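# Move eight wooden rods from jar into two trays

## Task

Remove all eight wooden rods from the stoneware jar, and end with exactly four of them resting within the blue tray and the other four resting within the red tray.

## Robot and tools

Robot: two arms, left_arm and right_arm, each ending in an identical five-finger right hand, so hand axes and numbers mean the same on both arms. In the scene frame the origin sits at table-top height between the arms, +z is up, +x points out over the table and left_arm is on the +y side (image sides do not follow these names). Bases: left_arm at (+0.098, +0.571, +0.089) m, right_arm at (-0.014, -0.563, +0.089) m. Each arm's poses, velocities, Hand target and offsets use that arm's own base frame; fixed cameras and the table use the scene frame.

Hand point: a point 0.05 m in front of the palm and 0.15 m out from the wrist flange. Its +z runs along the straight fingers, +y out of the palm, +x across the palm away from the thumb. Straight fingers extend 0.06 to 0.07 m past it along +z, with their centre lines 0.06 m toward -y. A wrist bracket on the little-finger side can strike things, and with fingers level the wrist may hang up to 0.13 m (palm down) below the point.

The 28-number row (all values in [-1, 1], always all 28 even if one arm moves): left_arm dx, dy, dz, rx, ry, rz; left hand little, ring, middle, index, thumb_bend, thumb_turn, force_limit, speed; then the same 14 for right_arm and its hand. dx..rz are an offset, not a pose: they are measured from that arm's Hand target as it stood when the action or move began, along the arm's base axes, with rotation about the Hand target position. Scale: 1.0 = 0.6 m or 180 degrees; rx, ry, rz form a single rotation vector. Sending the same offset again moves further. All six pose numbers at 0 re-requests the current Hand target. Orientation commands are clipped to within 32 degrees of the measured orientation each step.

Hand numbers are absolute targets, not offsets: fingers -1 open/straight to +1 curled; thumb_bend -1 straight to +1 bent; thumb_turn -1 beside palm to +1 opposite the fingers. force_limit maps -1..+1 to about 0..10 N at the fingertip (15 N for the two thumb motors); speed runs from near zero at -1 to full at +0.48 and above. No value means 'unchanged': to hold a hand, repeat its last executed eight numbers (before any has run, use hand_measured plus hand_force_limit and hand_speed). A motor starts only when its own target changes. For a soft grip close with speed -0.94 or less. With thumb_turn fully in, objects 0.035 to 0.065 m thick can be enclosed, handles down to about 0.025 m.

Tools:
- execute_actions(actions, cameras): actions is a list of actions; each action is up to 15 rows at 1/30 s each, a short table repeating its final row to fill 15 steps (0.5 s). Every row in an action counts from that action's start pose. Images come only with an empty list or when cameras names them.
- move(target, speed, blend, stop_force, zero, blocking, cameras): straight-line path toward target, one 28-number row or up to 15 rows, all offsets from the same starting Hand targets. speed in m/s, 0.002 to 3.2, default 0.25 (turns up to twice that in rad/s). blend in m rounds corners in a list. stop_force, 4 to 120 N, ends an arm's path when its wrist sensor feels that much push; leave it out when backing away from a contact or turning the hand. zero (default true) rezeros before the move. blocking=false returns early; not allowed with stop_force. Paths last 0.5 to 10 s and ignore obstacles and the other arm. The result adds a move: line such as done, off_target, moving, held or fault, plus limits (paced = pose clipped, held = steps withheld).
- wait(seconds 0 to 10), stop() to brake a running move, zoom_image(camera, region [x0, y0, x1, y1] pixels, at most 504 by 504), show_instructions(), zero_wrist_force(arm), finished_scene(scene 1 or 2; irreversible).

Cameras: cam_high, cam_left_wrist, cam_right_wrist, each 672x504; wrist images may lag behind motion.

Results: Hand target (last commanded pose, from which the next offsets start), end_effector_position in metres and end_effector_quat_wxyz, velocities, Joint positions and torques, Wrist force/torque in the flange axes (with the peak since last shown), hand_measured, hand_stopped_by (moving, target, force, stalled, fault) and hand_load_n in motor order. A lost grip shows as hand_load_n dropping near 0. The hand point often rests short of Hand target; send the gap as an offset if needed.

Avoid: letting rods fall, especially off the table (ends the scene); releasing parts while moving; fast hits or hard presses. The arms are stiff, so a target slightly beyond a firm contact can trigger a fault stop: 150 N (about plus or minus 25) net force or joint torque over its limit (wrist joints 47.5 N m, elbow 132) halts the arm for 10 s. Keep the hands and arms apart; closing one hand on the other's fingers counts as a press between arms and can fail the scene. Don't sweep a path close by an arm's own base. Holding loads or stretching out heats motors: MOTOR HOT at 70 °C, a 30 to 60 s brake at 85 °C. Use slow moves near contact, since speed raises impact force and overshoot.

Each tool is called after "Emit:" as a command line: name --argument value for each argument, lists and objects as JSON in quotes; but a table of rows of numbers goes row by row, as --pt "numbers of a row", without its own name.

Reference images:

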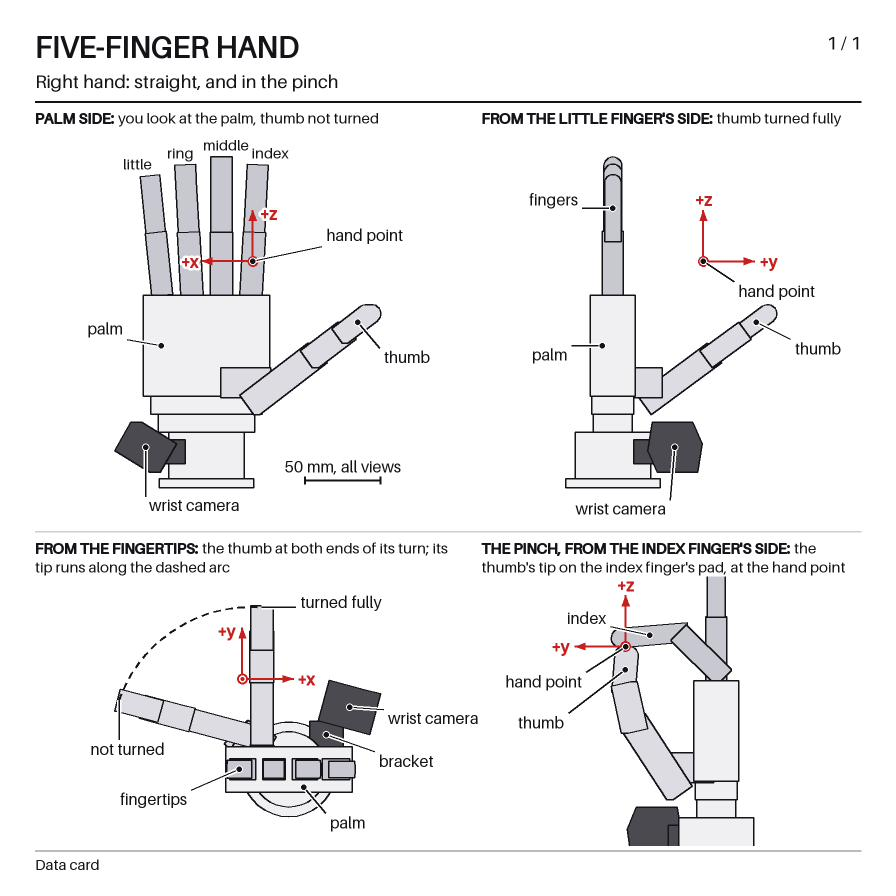

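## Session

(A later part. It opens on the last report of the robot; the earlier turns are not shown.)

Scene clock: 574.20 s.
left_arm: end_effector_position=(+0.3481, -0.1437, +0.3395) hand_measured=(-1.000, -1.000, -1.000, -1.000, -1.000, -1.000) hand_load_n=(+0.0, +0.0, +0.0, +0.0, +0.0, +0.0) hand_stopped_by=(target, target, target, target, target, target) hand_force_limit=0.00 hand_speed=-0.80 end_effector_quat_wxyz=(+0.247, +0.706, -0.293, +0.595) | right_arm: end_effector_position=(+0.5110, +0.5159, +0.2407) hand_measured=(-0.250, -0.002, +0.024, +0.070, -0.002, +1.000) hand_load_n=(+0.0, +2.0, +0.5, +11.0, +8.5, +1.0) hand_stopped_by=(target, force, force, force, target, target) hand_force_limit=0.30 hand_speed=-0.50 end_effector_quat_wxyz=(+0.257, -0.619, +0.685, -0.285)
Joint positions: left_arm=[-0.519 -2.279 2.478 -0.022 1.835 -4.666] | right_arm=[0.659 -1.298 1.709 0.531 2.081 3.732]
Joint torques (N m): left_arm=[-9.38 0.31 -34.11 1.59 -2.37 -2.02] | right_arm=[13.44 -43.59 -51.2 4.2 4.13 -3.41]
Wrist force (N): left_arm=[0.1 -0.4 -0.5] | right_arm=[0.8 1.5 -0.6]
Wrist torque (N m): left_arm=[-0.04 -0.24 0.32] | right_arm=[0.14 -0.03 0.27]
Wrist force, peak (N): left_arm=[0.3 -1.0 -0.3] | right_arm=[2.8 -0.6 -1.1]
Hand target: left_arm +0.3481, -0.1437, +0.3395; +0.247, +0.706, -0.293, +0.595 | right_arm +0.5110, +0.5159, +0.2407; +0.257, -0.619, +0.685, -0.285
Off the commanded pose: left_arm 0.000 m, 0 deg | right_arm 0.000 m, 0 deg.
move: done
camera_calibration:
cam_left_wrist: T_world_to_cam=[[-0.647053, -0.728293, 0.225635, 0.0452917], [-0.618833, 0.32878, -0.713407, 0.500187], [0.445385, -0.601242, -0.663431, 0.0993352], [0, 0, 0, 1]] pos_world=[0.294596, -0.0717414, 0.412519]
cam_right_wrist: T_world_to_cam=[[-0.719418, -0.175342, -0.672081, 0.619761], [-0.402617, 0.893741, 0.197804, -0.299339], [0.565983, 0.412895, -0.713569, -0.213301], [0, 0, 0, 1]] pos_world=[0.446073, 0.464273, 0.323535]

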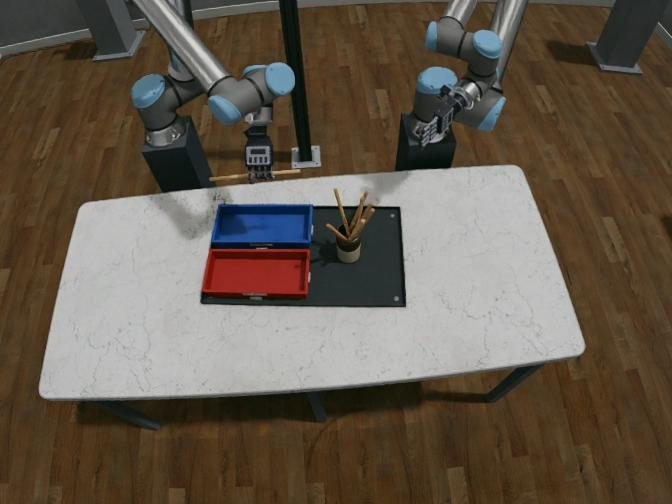

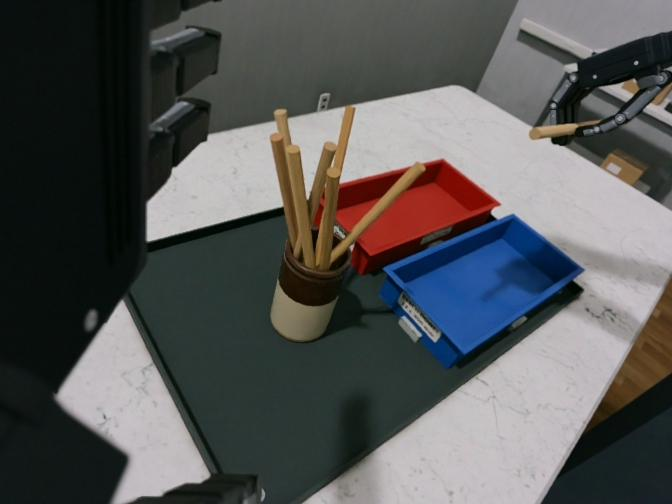

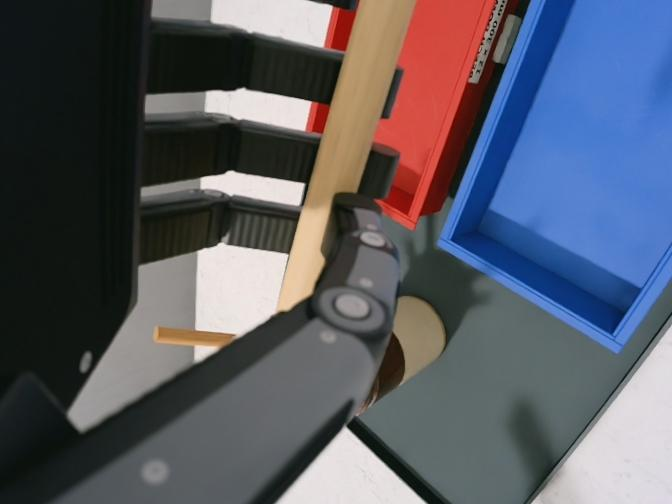

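Emit:
zoom_image --camera "cam_right_wrist" --region '[240, 0, 440, 320]'

Emit:
zoom_image --camera "cam_high" --region '[200, 120, 330, 220]'

Scaled by 1.575.

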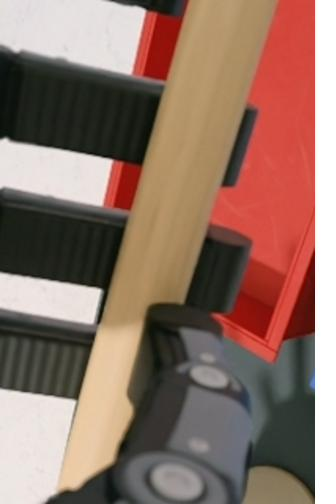

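Scaled by 3.877.

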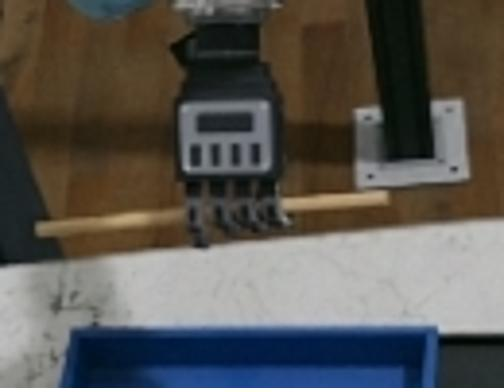

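Emit:
move --target '[0,0,0,0,0,0,-1,-1,-1,-1,-1,-1,0,-0.8,-0.0667,-0.0318,-0.3495,-0.0358,0.0038,0,-0.25,0,0.6,0.6,0,1,0.3,-0.5]' --speed 0.4 --cameras '["all"]'

Scene clock: 608.10 s.
left_arm: end_effector_position=(+0.3481, -0.1437, +0.3395) hand_measured=(-1.000, -1.000, -1.000, -1.000, -1.000, -1.000) hand_load_n=(+0.0, +0.0, +0.0, +0.0, +0.0, +0.0) hand_stopped_by=(target, target, target, target, target, target) hand_force_limit=0.00 hand_speed=-0.80 end_effector_quat_wxyz=(+0.247, +0.706, -0.293, +0.595) | right_arm: end_effector_position=(+0.4709, +0.4968, +0.0312) hand_measured=(-0.250, -0.002, +0.024, +0.070, -0.002, +1.000) hand_load_n=(+0.0, +2.0, +0.0, +10.5, +8.0, +1.0) hand_stopped_by=(target, force, force, force, target, target) hand_force_limit=0.30 hand_speed=-0.50 end_effector_quat_wxyz=(-0.218, +0.634, -0.670, +0.319)
Joint positions: left_arm=[-0.519 -2.279 2.478 -0.022 1.835 -4.666] | right_arm=[0.708 -1.11 1.89 0.239 2.175 3.728]
Joint torques (N m): left_arm=[-9.08 0.97 -34.91 1.35 -2.28 -2.4] | right_arm=[11.62 -51.81 -14.17 0.53 4.28 -3.96]
Wrist force (N): left_arm=[0.2 -0.5 -0.1] | right_arm=[0.7 1.4 -0.3]
Wrist torque (N m): left_arm=[-0.08 -0.27 0.32] | right_arm=[0.03 -0.02 0.16]
Wrist force, peak (N): left_arm=[-0.3 -0.9 -0.4] | right_arm=[0.6 2.7 0.5]
Hand target: left_arm +0.3481, -0.1437, +0.3395; +0.247, +0.706, -0.293, +0.595 | right_arm +0.4709, +0.4968, +0.0310; -0.218, +0.634, -0.670, +0.319
Off the commanded pose: left_arm 0.000 m, 0 deg | right_arm 0.000 m, 0 deg.
move: done
camera_calibration:
cam_left_wrist: T_world_to_cam=[[-0.647053, -0.728293, 0.225635, 0.0452917], [-0.618833, 0.32878, -0.713407, 0.500187], [0.445385, -0.601242, -0.663431, 0.0993352], [0, 0, 0, 1]] pos_world=[0.294596, -0.0717414, 0.412519]
cam_right_wrist: T_world_to_cam=[[-0.727292, -0.249545, -0.639354, 0.486252], [-0.40097, 0.910536, 0.100731, -0.263108], [0.557018, 0.329623, -0.762286, -0.285118], [0, 0, 0, 1]] pos_world=[0.406964, 0.454893, 0.120049]

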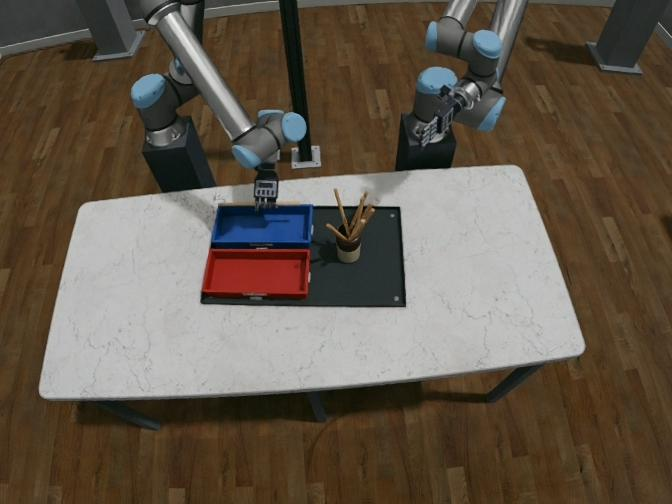

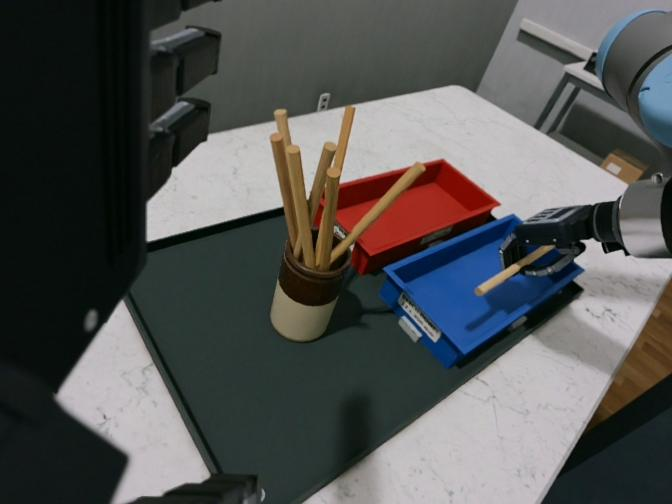

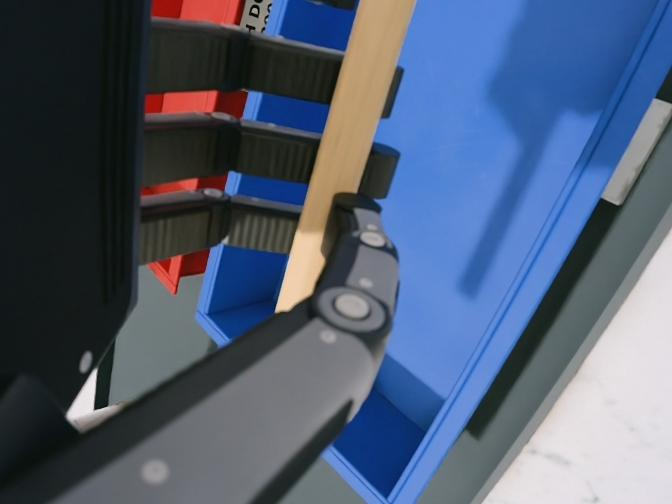

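Emit:
zoom_image --camera "cam_high" --region '[195, 165, 335, 265]'

Emit:
zoom_image --camera "cam_left_wrist" --region '[370, 170, 620, 370]'

Scaled by 3.600.

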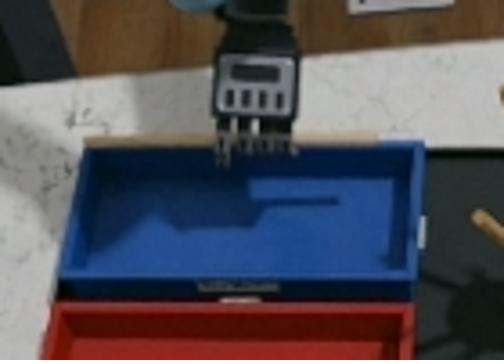

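Scaled by 2.016.

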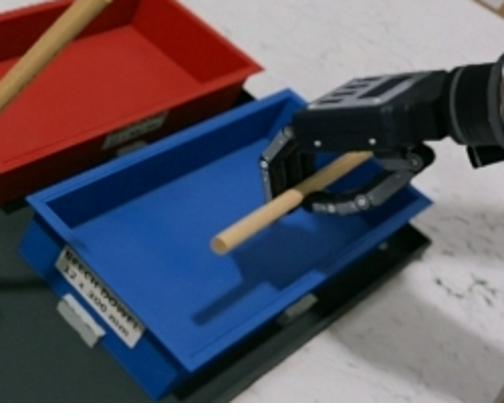

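Emit:
move --pt "0 0 0 0 0 0 -1 -1 -1 -1 -1 -1 0 -0.8 0.016 -0.0016 -0.11 0 0 0 -0.05 0 0.6 0.6 0 1 0.3 -0.5" --pt "0 0 0 0 0 0 -1 -1 -1 -1 -1 -1 0 -0.8 0.016 -0.0016 -0.165 0 0 0 -0.05 0 0.6 0.6 0 1 0.3 -0.5" --speed '[0.2,0.03]' --stop_force 6 --cameras '["cam_right_wrist", "cam_left_wrist"]'

Scene clock: 635.27 s.
left_arm: end_effector_position=(+0.3481, -0.1437, +0.3395) hand_measured=(-1.000, -1.000, -1.000, -1.000, -1.000, -1.000) hand_load_n=(+0.0, +0.0, +0.0, +0.0, +0.0, +0.0) hand_stopped_by=(target, target, target, target, target, target) hand_force_limit=0.00 hand_speed=-0.80 end_effector_quat_wxyz=(+0.247, +0.706, -0.293, +0.595) | right_arm: end_effector_position=(+0.4805, +0.4958, -0.0639) hand_measured=(-0.050, -0.002, +0.024, +0.070, -0.002, +1.000) hand_load_n=(+0.0, +2.0, -1.0, +10.5, +9.0, +1.0) hand_stopped_by=(target, force, force, force, target, target) hand_force_limit=0.30 hand_speed=-0.50 end_effector_quat_wxyz=(-0.218, +0.634, -0.670, +0.319)
Joint positions: left_arm=[-0.519 -2.279 2.478 -0.022 1.835 -4.666] | right_arm=[0.696 -0.982 1.91 0.085 2.169 3.716]
Joint torques (N m): left_arm=[-8.75 1.36 -35.18 1.49 -2.09 -2.18] | right_arm=[13.26 -86.77 -33.14 4.99 -2.48 -3.57]
Wrist force (N): left_arm=[-0.1 -0.7 -0.4] | right_arm=[1.2 -4.1 -2.4]
Wrist torque (N m): left_arm=[-0.09 -0.21 0.29] | right_arm=[0.03 -0.11 0.07]
Wrist force, peak (N): left_arm=[0.0 -0.8 -0.7] | right_arm=[6.3 -25.6 -17.8]
Hand target: left_arm +0.3481, -0.1437, +0.3395; +0.247, +0.706, -0.293, +0.595 | right_arm +0.4805, +0.4958, -0.0639; -0.218, +0.634, -0.670, +0.319 (not the last commanded pose)
Off the commanded pose: left_arm 0.000 m, 0 deg | right_arm 0.004 m, 0 deg.
move: contact (right_arm); path passed 1 of 2 targets
camera_calibration:
cam_left_wrist: T_world_to_cam=[[-0.647053, -0.728293, 0.225635, 0.0452917], [-0.618833, 0.32878, -0.713407, 0.500187], [0.445385, -0.601242, -0.663431, 0.0993352], [0, 0, 0, 1]] pos_world=[0.294596, -0.0717414, 0.412519]
cam_right_wrist: T_world_to_cam=[[-0.727317, -0.249632, -0.639292, 0.43223], [-0.40096, 0.910554, 0.100613, -0.248778], [0.556993, 0.329508, -0.762353, -0.362565], [0, 0, 0, 1]] pos_world=[0.416564, 0.453893, 0.0249489]
Images, in order (width x height): cam_left_wrist 672x504, cam_right_wrist 672x504.

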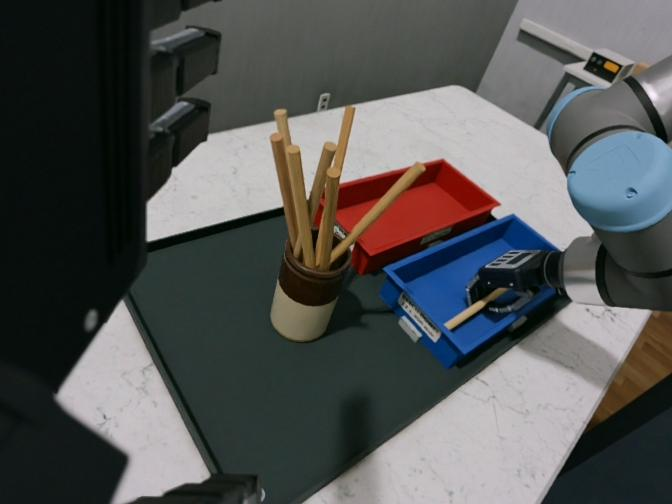

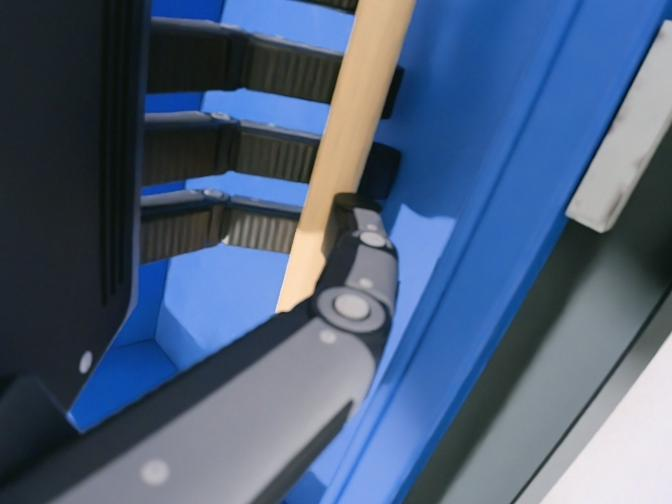

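Emit:
move --pt "0 0 0 0 0 0 -1 -1 -1 -1 -1 -1 0 -0.8 0 0 0.0067 0 0 0 -0.05 0 0.6 0.6 0 1 0.3 -0.5" --pt "0 0 0 0 0 0 -1 -1 -1 -1 -1 -1 0 -0.8 0 0 0.0067 0 0 0 -0.35 -0.35 -0.35 -0.35 0 1 0.3 -0.6" --pt "0 0 0 0 0 0 -1 -1 -1 -1 -1 -1 0 -0.8 0 0 0.2667 0 0 0 -0.35 -0.35 -0.35 -0.35 0 1 0.3 -0.6" --pt "0 0 0 0 0 0 -1 -1 -1 -1 -1 -1 0 -0.8 0.2992 0.2653 0.2932 0.5317 -0.1295 -0.2612 -0.35 -0.35 -0.35 -0.35 0 1 0.3 -0.6" --speed '[0.05,0.05,0.3,0.5]' --blend '[0,0,0.05,0]' --cameras '["all"]'

Scene clock: 688.47 s.
left_arm: end_effector_position=(+0.3481, -0.1437, +0.3395) hand_measured=(-1.000, -1.000, -1.000, -1.000, -1.000, -1.000) hand_load_n=(+0.0, +0.0, +0.0, +0.0, +0.0, +0.0) hand_stopped_by=(target, target, target, target, target, target) hand_force_limit=0.00 hand_speed=-0.80 end_effector_quat_wxyz=(+0.247, +0.706, -0.293, +0.595) | right_arm: end_effector_position=(+0.6600, +0.6550, +0.1120) hand_measured=(-0.350, -0.350, -0.172, -0.350, +0.000, +1.000) hand_load_n=(+0.0, +0.0, +0.0, +0.0, +0.0, +0.0) hand_stopped_by=(target, target, stalled, target, target, target) hand_force_limit=0.30 hand_speed=-0.60 end_effector_quat_wxyz=(+0.584, +0.078, +0.801, +0.107)
Joint positions: left_arm=[-0.519 -2.279 2.478 -0.022 1.835 -4.666] | right_arm=[0.725 -0.969 1.813 -0.476 2.18 5.208]
Joint torques (N m): left_arm=[-8.98 1.32 -34.78 1.36 -2.09 -1.8] | right_arm=[11.93 -59.9 -41.1 1.99 3.79 4.05]
Wrist force (N): left_arm=[0.0 -0.9 -0.4] | right_arm=[2.8 -0.7 0.3]
Wrist torque (N m): left_arm=[-0.12 -0.22 0.29] | right_arm=[-0.11 -0.06 0.14]
Wrist force, peak (N): left_arm=[-0.2 -1.1 -0.3] | right_arm=[3.0 -3.6 -14.8]
Hand target: left_arm +0.3481, -0.1437, +0.3395; +0.247, +0.706, -0.293, +0.595 | right_arm +0.6600, +0.6550, +0.1120; +0.584, +0.078, +0.801, +0.107
Off the commanded pose: left_arm 0.000 m, 0 deg | right_arm 0.000 m, 0 deg.
move: done
camera_calibration:
cam_left_wrist: T_world_to_cam=[[-0.647053, -0.728293, 0.225635, 0.0452917], [-0.618833, 0.32878, -0.713407, 0.500187], [0.445385, -0.601242, -0.663431, 0.0993352], [0, 0, 0, 1]] pos_world=[0.294596, -0.0717414, 0.412519]
cam_right_wrist: T_world_to_cam=[[-0.0940839, 0.995025, 0.0327729, -0.593508], [-0.204652, -0.0515457, 0.977477, 0.0628875], [0.974303, 0.0852578, 0.208483, -0.605092], [0, 0, 0, 1]] pos_world=[0.546574, 0.645386, 0.0841315]

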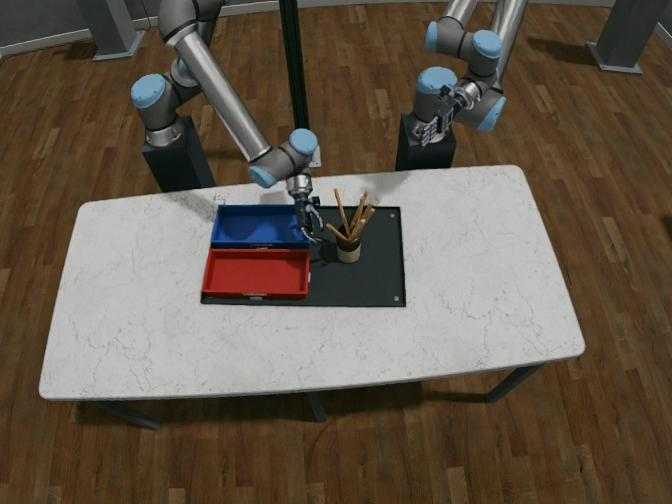

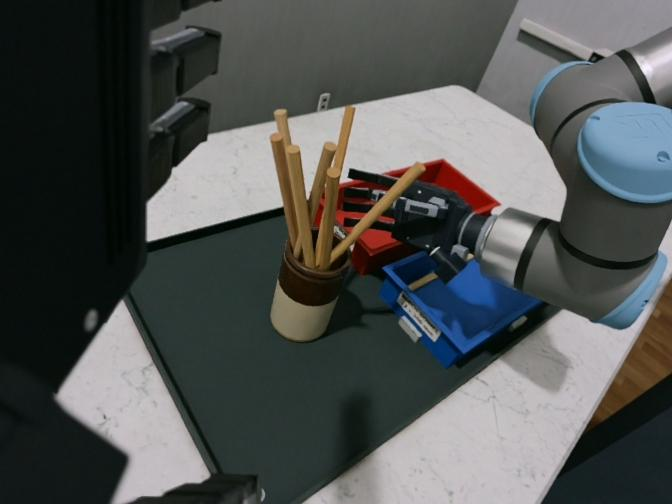

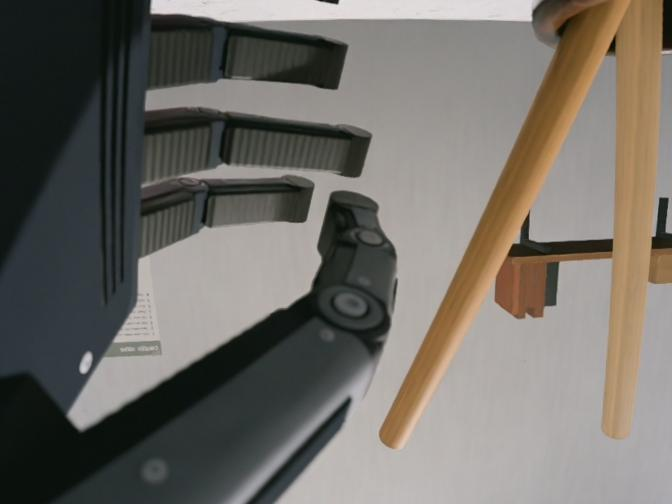

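Emit:
move --pt "0 0 0 0 0 0 -1 -1 -1 -1 -1 -1 0 -0.8 0.0222 0.0814 0.015 0 0 0 -0.35 -0.35 -0.35 -0.35 0 1 0.3 -0.5" --pt "0 0 0 0 0 0 -1 -1 -1 -1 -1 -1 0 -0.8 0.0222 0.0814 0.015 0 0 0 -0.05 0 0.6 0.6 0 1 0.3 -0.5" --pt "0 0 0 0 0 0 -1 -1 -1 -1 -1 -1 0 -0.8 0.1095 0.0093 0.2748 0 0 0 -0.05 0 0.6 0.6 0 1 0.3 -0.5" --speed '[0.15,0.1,0.3]' --cameras '["all"]'

Scene clock: 713.97 s.
left_arm: end_effector_position=(+0.3481, -0.1437, +0.3395) hand_measured=(-1.000, -1.000, -1.000, -1.000, -1.000, -1.000) hand_load_n=(+0.0, +0.0, +0.0, +0.0, +0.0, +0.0) hand_stopped_by=(target, target, target, target, target, target) hand_force_limit=0.00 hand_speed=-0.80 end_effector_quat_wxyz=(+0.247, +0.706, -0.293, +0.595) | right_arm: end_effector_position=(+0.7257, +0.6606, +0.2767) hand_measured=(-0.080, +0.000, +0.048, +0.056, -0.002, +1.000) hand_load_n=(+0.0, +0.0, +10.5, +13.0, +8.5, -2.0) hand_stopped_by=(force, target, force, force, target, target) hand_force_limit=0.30 hand_speed=-0.50 end_effector_quat_wxyz=(+0.584, +0.078, +0.801, +0.107)
Joint positions: left_arm=[-0.519 -2.279 2.478 -0.022 1.835 -4.666] | right_arm=[0.671 -1.09 1.643 -0.197 2.129 5.185]
Joint torques (N m): left_arm=[-8.86 1.13 -35.17 1.36 -2.14 -2.01] | right_arm=[-8.62 -95.78 -48.93 2.22 -2.83 -4.03]
Wrist force (N): left_arm=[0.2 -0.6 -0.5] | right_arm=[3.5 -0.7 0.6]
Wrist torque (N m): left_arm=[-0.07 -0.27 0.32] | right_arm=[-0.08 -0.21 0.41]
Wrist force, peak (N): left_arm=[-0.1 -1.0 -0.6] | right_arm=[6.4 0.6 -1.0]
Hand target: left_arm +0.3481, -0.1437, +0.3395; +0.247, +0.706, -0.293, +0.595 | right_arm +0.7257, +0.6606, +0.2769; +0.584, +0.078, +0.801, +0.107
Off the commanded pose: left_arm 0.000 m, 0 deg | right_arm 0.000 m, 0 deg.
move: done
camera_calibration:
cam_left_wrist: T_world_to_cam=[[-0.647053, -0.728293, 0.225635, 0.0452917], [-0.618833, 0.32878, -0.713407, 0.500187], [0.445385, -0.601242, -0.663431, 0.0993352], [0, 0, 0, 1]] pos_world=[0.294596, -0.0717414, 0.412519]
cam_right_wrist: T_world_to_cam=[[-0.0939296, 0.995031, 0.0330084, -0.598461], [-0.204646, -0.051744, 0.977468, -0.0841638], [0.974319, 0.0850581, 0.208489, -0.703682], [0, 0, 0, 1]] pos_world=[0.612174, 0.650986, 0.248732]

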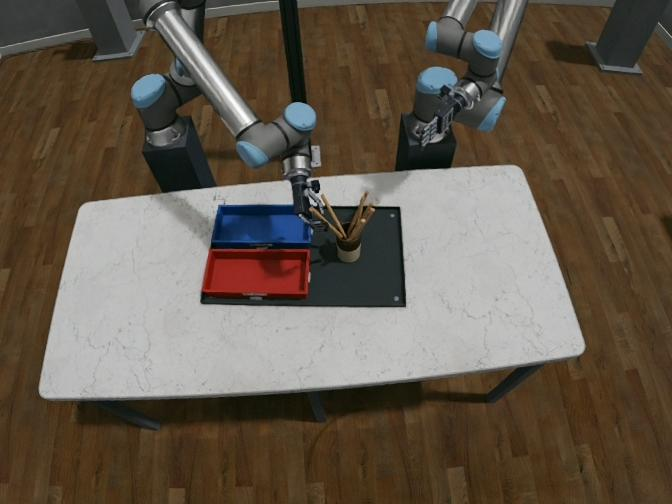

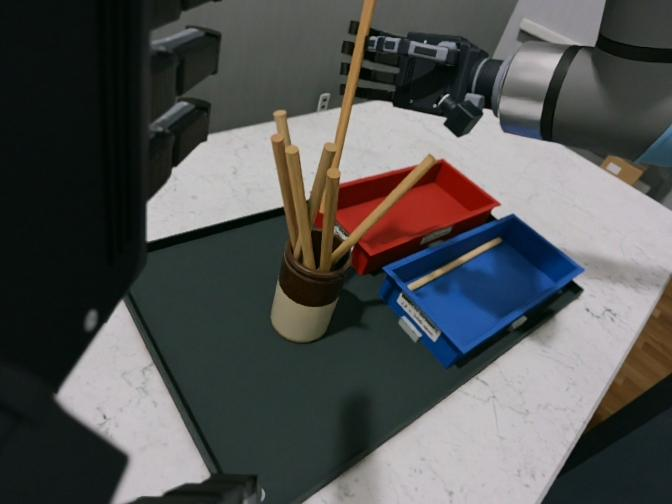

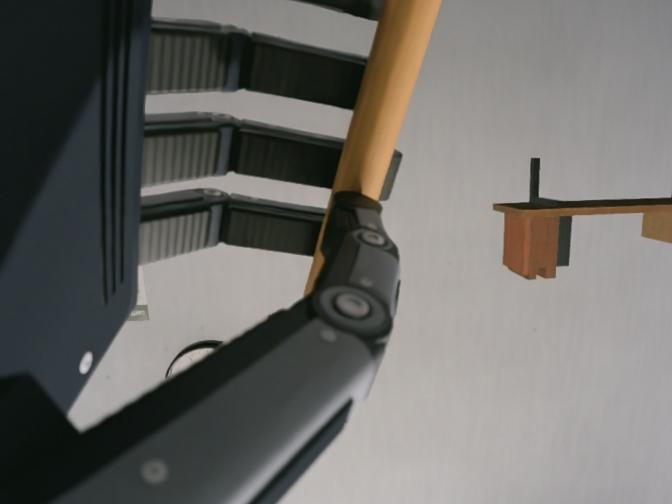

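Emit:
move --pt "0 0 0 0 0 0 -1 -1 -1 -1 -1 -1 0 -0.8 -0.06 -0.2 0.0 -0.25 0.055 0.1305 -0.05 0 0.6 0.6 0 1 0.3 -0.5" --pt "0 0 0 0 0 0 -1 -1 -1 -1 -1 -1 0 -0.8 -0.4078 -0.2678 -0.3928 -0.5005 0.1101 0.2609 -0.05 0 0.6 0.6 0 1 0.3 -0.5" --speed 0.5 --blend '[0.05,0]' --cameras '["all"]'

Scene clock: 746.40 s.
left_arm: end_effector_position=(+0.3481, -0.1437, +0.3395) hand_measured=(-1.000, -1.000, -1.000, -1.000, -1.000, -1.000) hand_load_n=(+0.0, +0.0, +0.0, +0.0, +0.0, +0.0) hand_stopped_by=(target, target, target, target, target, target) hand_force_limit=0.00 hand_speed=-0.80 end_effector_quat_wxyz=(+0.247, +0.706, -0.293, +0.595) | right_arm: end_effector_position=(+0.4812, +0.4999, +0.0414) hand_measured=(-0.080, +0.000, +0.048, +0.056, -0.002, +1.000) hand_load_n=(+0.0, +0.0, +11.0, +13.0, +8.5, -2.0) hand_stopped_by=(force, target, force, force, target, target) hand_force_limit=0.30 hand_speed=-0.50 end_effector_quat_wxyz=(+0.257, -0.620, +0.685, -0.285)
Joint positions: left_arm=[-0.519 -2.279 2.478 -0.022 1.835 -4.666] | right_arm=[0.669 -1.154 1.925 0.176 2.087 3.74]
Joint torques (N m): left_arm=[-9.84 0.4 -35.94 1.25 -1.95 -1.95] | right_arm=[12.97 -46.94 -15.04 0.32 4.23 -4.21]
Wrist force (N): left_arm=[0.1 -0.5 -0.5] | right_arm=[1.9 1.6 1.1]
Wrist torque (N m): left_arm=[-0.05 -0.24 0.31] | right_arm=[0.04 -0.22 0.31]
Wrist force, peak (N): left_arm=[0.0 -1.0 -0.5] | right_arm=[4.3 0.6 0.6]
Hand target: left_arm +0.3481, -0.1437, +0.3395; +0.247, +0.706, -0.293, +0.595 | right_arm +0.4811, +0.4999, +0.0412; +0.257, -0.620, +0.684, -0.285
Off the commanded pose: left_arm 0.000 m, 0 deg | right_arm 0.000 m, 0 deg.
move: done
camera_calibration:
cam_left_wrist: T_world_to_cam=[[-0.647053, -0.728293, 0.225635, 0.0452917], [-0.618833, 0.32878, -0.713407, 0.500187], [0.445385, -0.601242, -0.663431, 0.0993352], [0, 0, 0, 1]] pos_world=[0.294596, -0.0717414, 0.412519]
cam_right_wrist: T_world_to_cam=[[-0.719249, -0.177583, -0.671673, 0.462542], [-0.403903, 0.893496, 0.196282, -0.25689], [0.565281, 0.412467, -0.714373, -0.331428], [0, 0, 0, 1]] pos_world=[0.416274, 0.448372, 0.124337]

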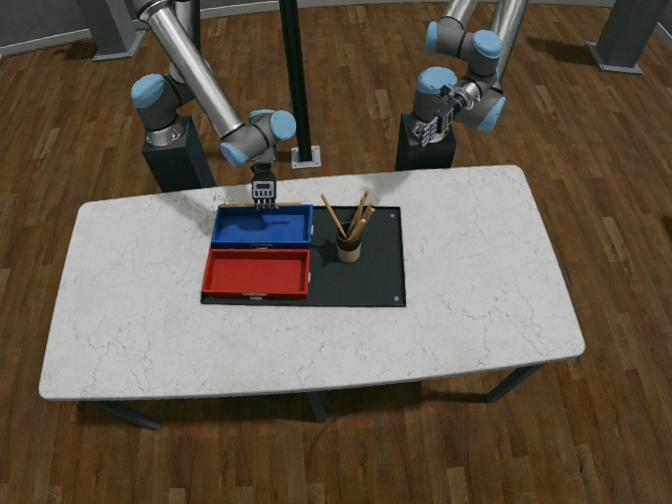

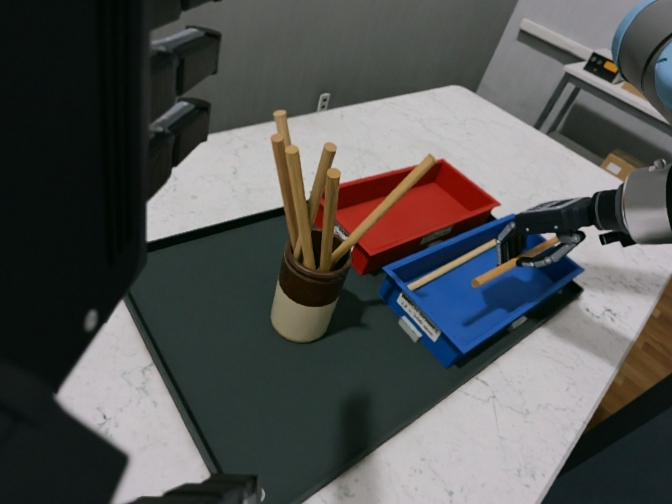

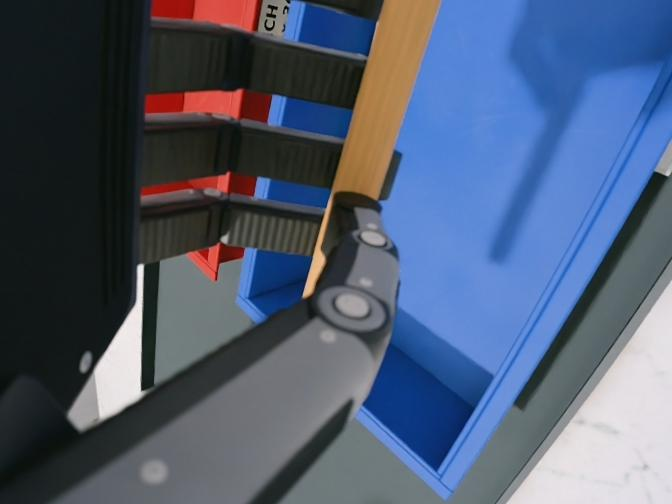

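Emit:
zoom_image --camera "cam_high" --region '[195, 165, 335, 265]'

Emit:
zoom_image --camera "cam_left_wrist" --region '[370, 170, 620, 370]'

Scaled by 3.600.

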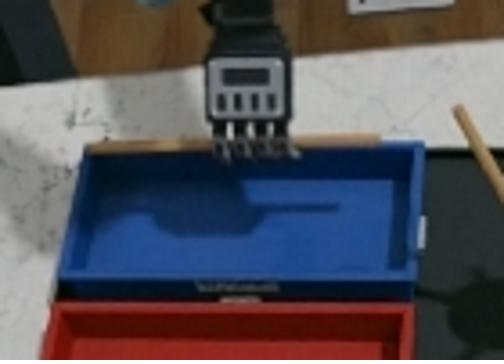

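Scaled by 2.016.

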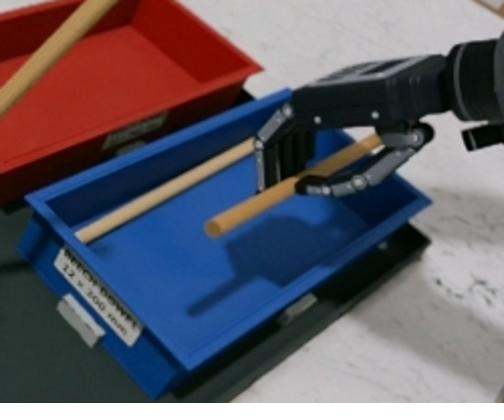

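Emit:
zoom_image --camera "cam_high" --region '[310, 180, 400, 270]'

Emit:
zoom_image --camera "cam_left_wrist" --region '[250, 90, 450, 290]'

Scaled by 5.600.

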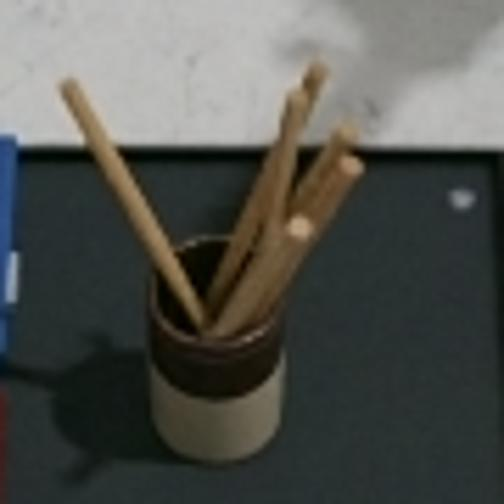

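Scaled by 2.520.

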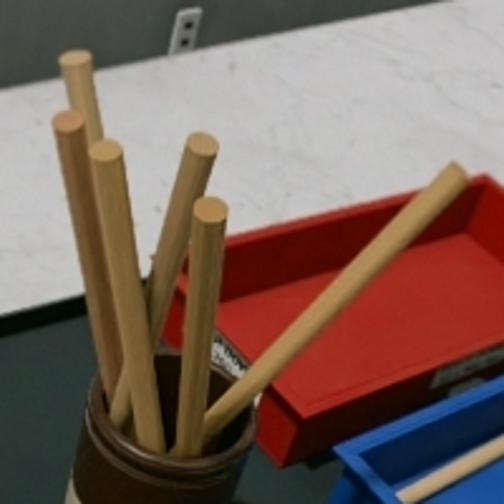

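Emit:
move --pt "0 0 0 0 0 0 -1 -1 -1 -1 -1 -1 0 -0.8 0 0 -0.135 0 0 0 -0.05 0 0.6 0.6 0 1 0.3 -0.5" --pt "0 0 0 0 0 0 -1 -1 -1 -1 -1 -1 0 -0.8 0 0 -0.1637 0 0 0 -0.05 0 0.6 0.6 0 1 0.3 -0.5" --speed '[0.2,0.03]' --stop_force 8 --cameras '["cam_left_wrist"]'

Emit:
zoom_image --camera "cam_left_wrist" --region '[370, 170, 620, 370]'

Scene clock: 803.67 s.
left_arm: end_effector_position=(+0.3481, -0.1437, +0.3395) hand_measured=(-1.000, -1.000, -1.000, -1.000, -1.000, -1.000) hand_load_n=(+0.0, +0.0, +0.0, +0.0, +0.0, +0.0) hand_stopped_by=(target, target, target, target, target, target) hand_force_limit=0.00 hand_speed=-0.80 end_effector_quat_wxyz=(+0.247, +0.706, -0.293, +0.595) | right_arm: end_effector_position=(+0.4811, +0.4999, -0.0570) hand_measured=(-0.080, +0.000, +0.048, +0.056, -0.002, +1.000) hand_load_n=(+0.0, +0.0, +11.0, +12.5, +8.5, -2.0) hand_stopped_by=(force, target, force, force, target, target) hand_force_limit=0.30 hand_speed=-0.50 end_effector_quat_wxyz=(+0.257, -0.620, +0.684, -0.285)
Joint positions: left_arm=[-0.519 -2.279 2.478 -0.022 1.835 -4.666] | right_arm=[0.669 -1.024 1.959 0.012 2.088 3.739]
Joint torques (N m): left_arm=[-8.78 0.59 -35.89 1.42 -2.05 -1.85] | right_arm=[-0.03 -51.63 -8.99 0.27 2.41 -4.1]
Wrist force (N): left_arm=[-0.1 -0.7 -0.2] | right_arm=[2.2 1.4 1.3]
Wrist torque (N m): left_arm=[-0.11 -0.22 0.30] | right_arm=[-0.05 -0.26 0.26]
Wrist force, peak (N): left_arm=[0.0 -0.8 -0.8] | right_arm=[2.1 2.1 2.2]
Hand target: left_arm +0.3481, -0.1437, +0.3395; +0.247, +0.706, -0.293, +0.595 | right_arm +0.4811, +0.4999, -0.0570; +0.257, -0.620, +0.684, -0.285
Off the commanded pose: left_arm 0.000 m, 0 deg | right_arm 0.000 m, 0 deg.
move: done
camera_calibration:
cam_left_wrist: T_world_to_cam=[[-0.647053, -0.728293, 0.225635, 0.0452917], [-0.618833, 0.32878, -0.713407, 0.500187], [0.445385, -0.601242, -0.663431, 0.0993352], [0, 0, 0, 1]] pos_world=[0.294596, -0.0717414, 0.412519]
Images, in order (width x height): cam_left_wrist 672x504.

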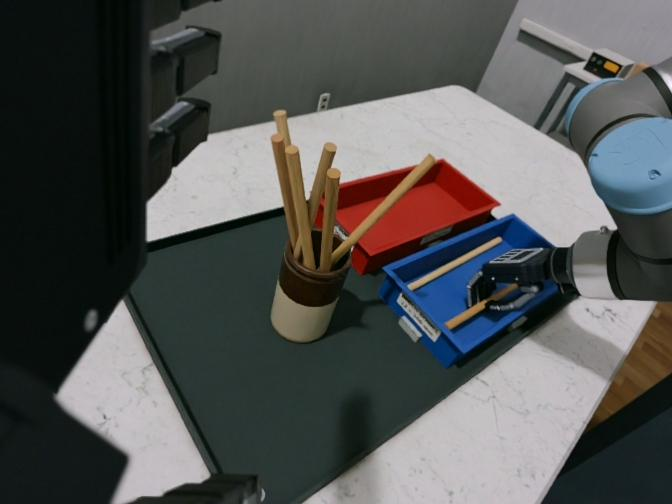

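Scaled by 2.016.

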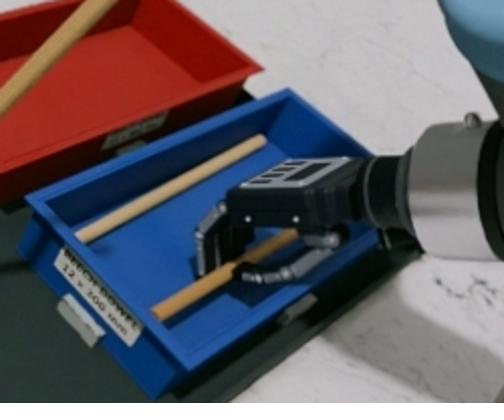

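Emit:
move --pt "0 0 0 0 0 0 -1 -1 -1 -1 -1 -1 0 -0.8 0 0 0 0 0 0 -0.3 -0.3 -0.3 -0.3 0 1 0.3 -0.7" --pt "0 0 0 0 0 0 -1 -1 -1 -1 -1 -1 0 -0.8 0 0 0.2833 0 0 0 -0.3 -0.3 -0.3 -0.3 0 1 0.3 -0.7" --pt "0 0 0 0 0 0 -1 -1 -1 -1 -1 -1 0 -0.8 0.1325 0.1108 0.28 0.5617 -0.2335 -0.1877 -0.3 -0.3 -0.3 -0.3 0 1 0.3 -0.7" --pt "0 0 0 0 0 0 -1 -1 -1 -1 -1 -1 0 -0.8 0.1842 0.2595 0.2783 0.5617 -0.2335 -0.1877 -0.3 -0.3 -0.3 -0.3 0 1 0.3 -0.7" --speed '[0.1,0.3,0.5,0.3]' --blend '[0,0.05,0.03,0]' --cameras '["all"]'

Scene clock: 820.67 s.
left_arm: end_effector_position=(+0.3481, -0.1437, +0.3395) hand_measured=(-1.000, -1.000, -1.000, -1.000, -1.000, -1.000) hand_load_n=(+0.0, +0.0, +0.0, +0.0, +0.0, +0.0) hand_stopped_by=(target, target, target, target, target, target) hand_force_limit=0.00 hand_speed=-0.80 end_effector_quat_wxyz=(+0.247, +0.706, -0.293, +0.595) | right_arm: end_effector_position=(+0.5915, +0.6555, +0.1100) hand_measured=(-0.300, -0.300, -0.218, -0.300, +0.000, +1.000) hand_load_n=(+0.0, +0.0, +0.0, +0.0, +0.0, -0.5) hand_stopped_by=(target, target, stalled, target, target, target) hand_force_limit=0.30 hand_speed=-0.70 end_effector_quat_wxyz=(+0.739, +0.113, +0.656, +0.099)
Joint positions: left_arm=[-0.519 -2.279 2.478 -0.022 1.835 -4.666] | right_arm=[0.829 -0.885 1.966 -1.254 2.43 4.884]
Joint torques (N m): left_arm=[-6.95 1.99 -36.21 1.09 -1.98 -1.63] | right_arm=[12.4 -60.15 -35.19 0.38 3.28 -3.14]
Wrist force (N): left_arm=[-0.1 -0.7 -0.2] | right_arm=[3.4 0.2 -0.2]
Wrist torque (N m): left_arm=[-0.10 -0.21 0.30] | right_arm=[0.06 -0.14 0.43]
Wrist force, peak (N): left_arm=[0.3 -0.9 -0.7] | right_arm=[2.4 -2.4 -14.0]
Hand target: left_arm +0.3481, -0.1437, +0.3395; +0.247, +0.706, -0.293, +0.595 | right_arm +0.5916, +0.6556, +0.1100; +0.739, +0.113, +0.656, +0.099
Off the commanded pose: left_arm 0.000 m, 0 deg | right_arm 0.000 m, 0 deg.
move: done
camera_calibration:
cam_left_wrist: T_world_to_cam=[[-0.647053, -0.728293, 0.225635, 0.0452917], [-0.618833, 0.32878, -0.713407, 0.500187], [0.445385, -0.601242, -0.663431, 0.0993352], [0, 0, 0, 1]] pos_world=[0.294596, -0.0717414, 0.412519]
cam_right_wrist: T_world_to_cam=[[0.0115368, 0.9986, 0.0516206, -0.667236], [-0.58483, -0.0351352, 0.810394, 0.283377], [0.811074, -0.0395386, 0.583606, -0.400827], [0, 0, 0, 1]] pos_world=[0.498525, 0.66041, 0.0387212]

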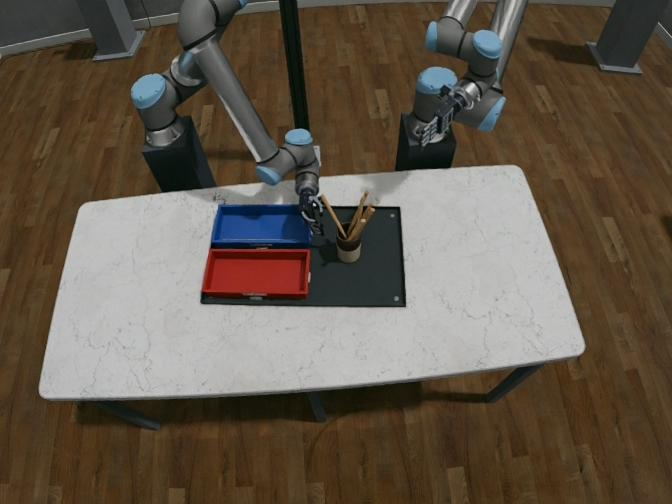

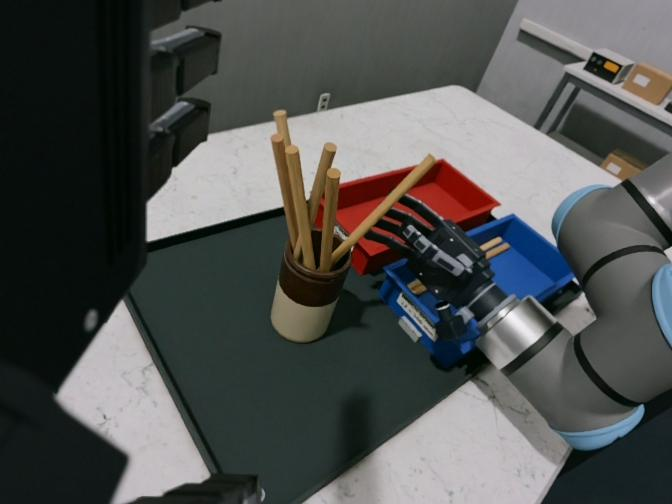

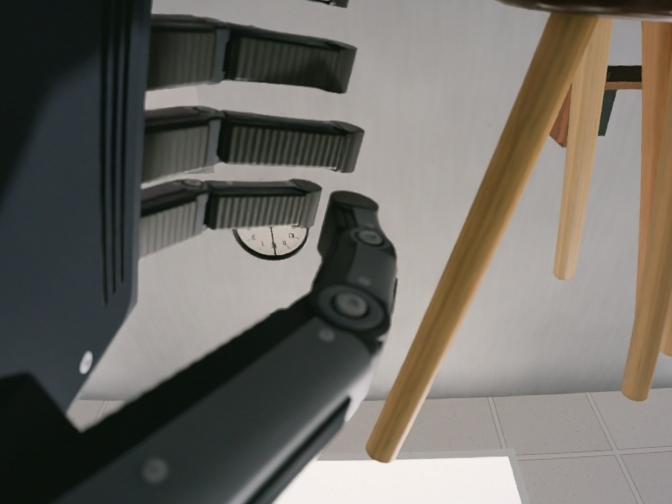

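Emit:
zoom_image --camera "cam_right_wrist" --region '[350, 0, 650, 480]'

Scaled by 1.050.

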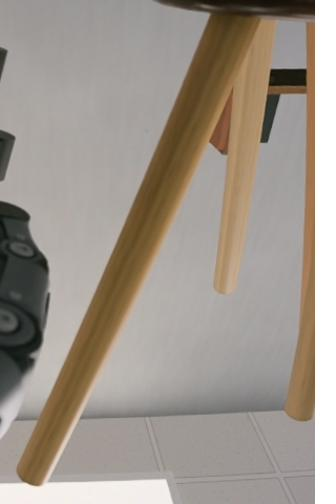

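Emit:
move --pt "0 0 0 0 0 0 -1 -1 -1 -1 -1 -1 0 -0.8 0.019 0.0685 0.024 0 0 0 -0.3 -0.3 -0.3 -0.3 0 1 0.3 -0.5" --pt "0 0 0 0 0 0 -1 -1 -1 -1 -1 -1 0 -0.8 0.019 0.0685 0.024 0 0 0 -0.05 0 0.6 0.6 0 1 0.3 -0.5" --pt "0 0 0 0 0 0 -1 -1 -1 -1 -1 -1 0 -0.8 -0.0143 -0.0165 0.2923 0 0 0 -0.05 0 0.6 0.6 0 1 0.3 -0.5" --speed '[0.15,0.1,0.3]' --cameras '["all"]'

Scene clock: 849.37 s.
left_arm: end_effector_position=(+0.3481, -0.1437, +0.3395) hand_measured=(-1.000, -1.000, -1.000, -1.000, -1.000, -1.000) hand_load_n=(+0.0, +0.0, +0.0, +0.0, +0.0, +0.0) hand_stopped_by=(target, target, target, target, target, target) hand_force_limit=0.00 hand_speed=-0.80 end_effector_quat_wxyz=(+0.247, +0.706, -0.293, +0.595) | right_arm: end_effector_position=(+0.5830, +0.6458, +0.2852) hand_measured=(-0.050, +0.000, +0.042, +0.060, -0.002, +1.000) hand_load_n=(+0.0, +0.0, +10.5, +14.0, +10.5, +4.0) hand_stopped_by=(target, target, force, force, target, target) hand_force_limit=0.30 hand_speed=-0.50 end_effector_quat_wxyz=(+0.739, +0.113, +0.656, +0.099)
Joint positions: left_arm=[-0.519 -2.279 2.478 -0.022 1.835 -4.666] | right_arm=[0.828 -1.15 1.961 -0.984 2.429 4.884]
Joint torques (N m): left_arm=[-8.05 1.49 -36.83 0.93 -2.24 -1.64] | right_arm=[-8.6 -85.33 -17.76 0.14 -3.65 3.99]
Wrist force (N): left_arm=[0.1 -0.7 -0.3] | right_arm=[4.1 -0.3 -0.2]
Wrist torque (N m): left_arm=[-0.10 -0.24 0.30] | right_arm=[0.04 -0.25 0.23]
Wrist force, peak (N): left_arm=[0.2 -0.9 -0.7] | right_arm=[5.5 -0.1 -0.1]
Hand target: left_arm +0.3481, -0.1437, +0.3395; +0.247, +0.706, -0.293, +0.595 | right_arm +0.5830, +0.6457, +0.2854; +0.739, +0.113, +0.656, +0.099
Off the commanded pose: left_arm 0.000 m, 0 deg | right_arm 0.000 m, 0 deg.
move: done
camera_calibration:
cam_left_wrist: T_world_to_cam=[[-0.647053, -0.728293, 0.225635, 0.0452917], [-0.618833, 0.32878, -0.713407, 0.500187], [0.445385, -0.601242, -0.663431, 0.0993352], [0, 0, 0, 1]] pos_world=[0.294596, -0.0717414, 0.412519]
cam_right_wrist: T_world_to_cam=[[0.011676, 0.9986, 0.0515974, -0.666558], [-0.584831, -0.035035, 0.810398, 0.136018], [0.811071, -0.039638, 0.583603, -0.496497], [0, 0, 0, 1]] pos_world=[0.490025, 0.65071, 0.213921]

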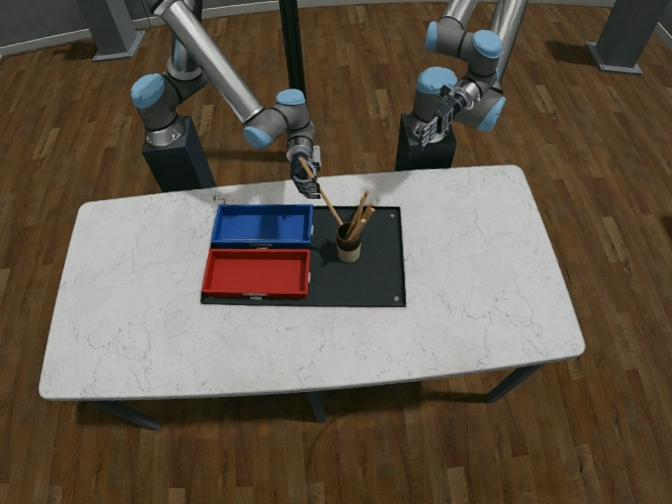

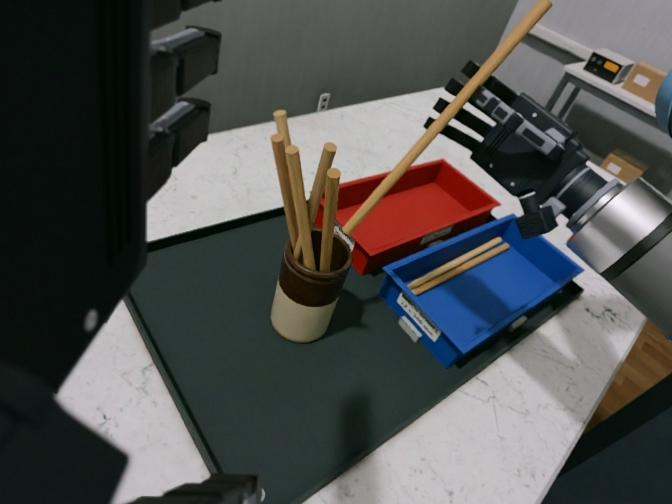

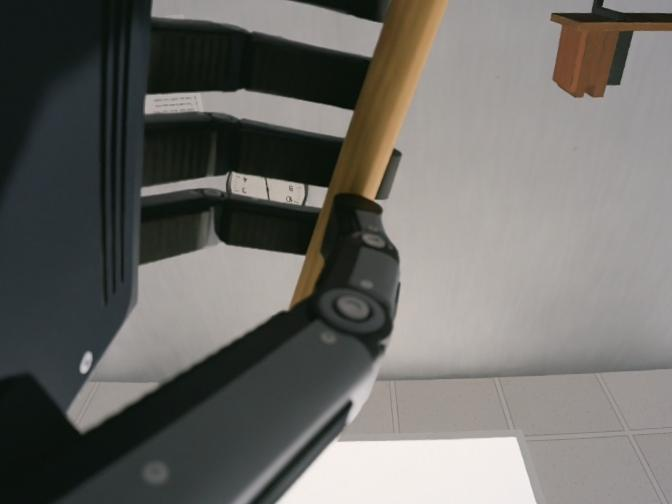

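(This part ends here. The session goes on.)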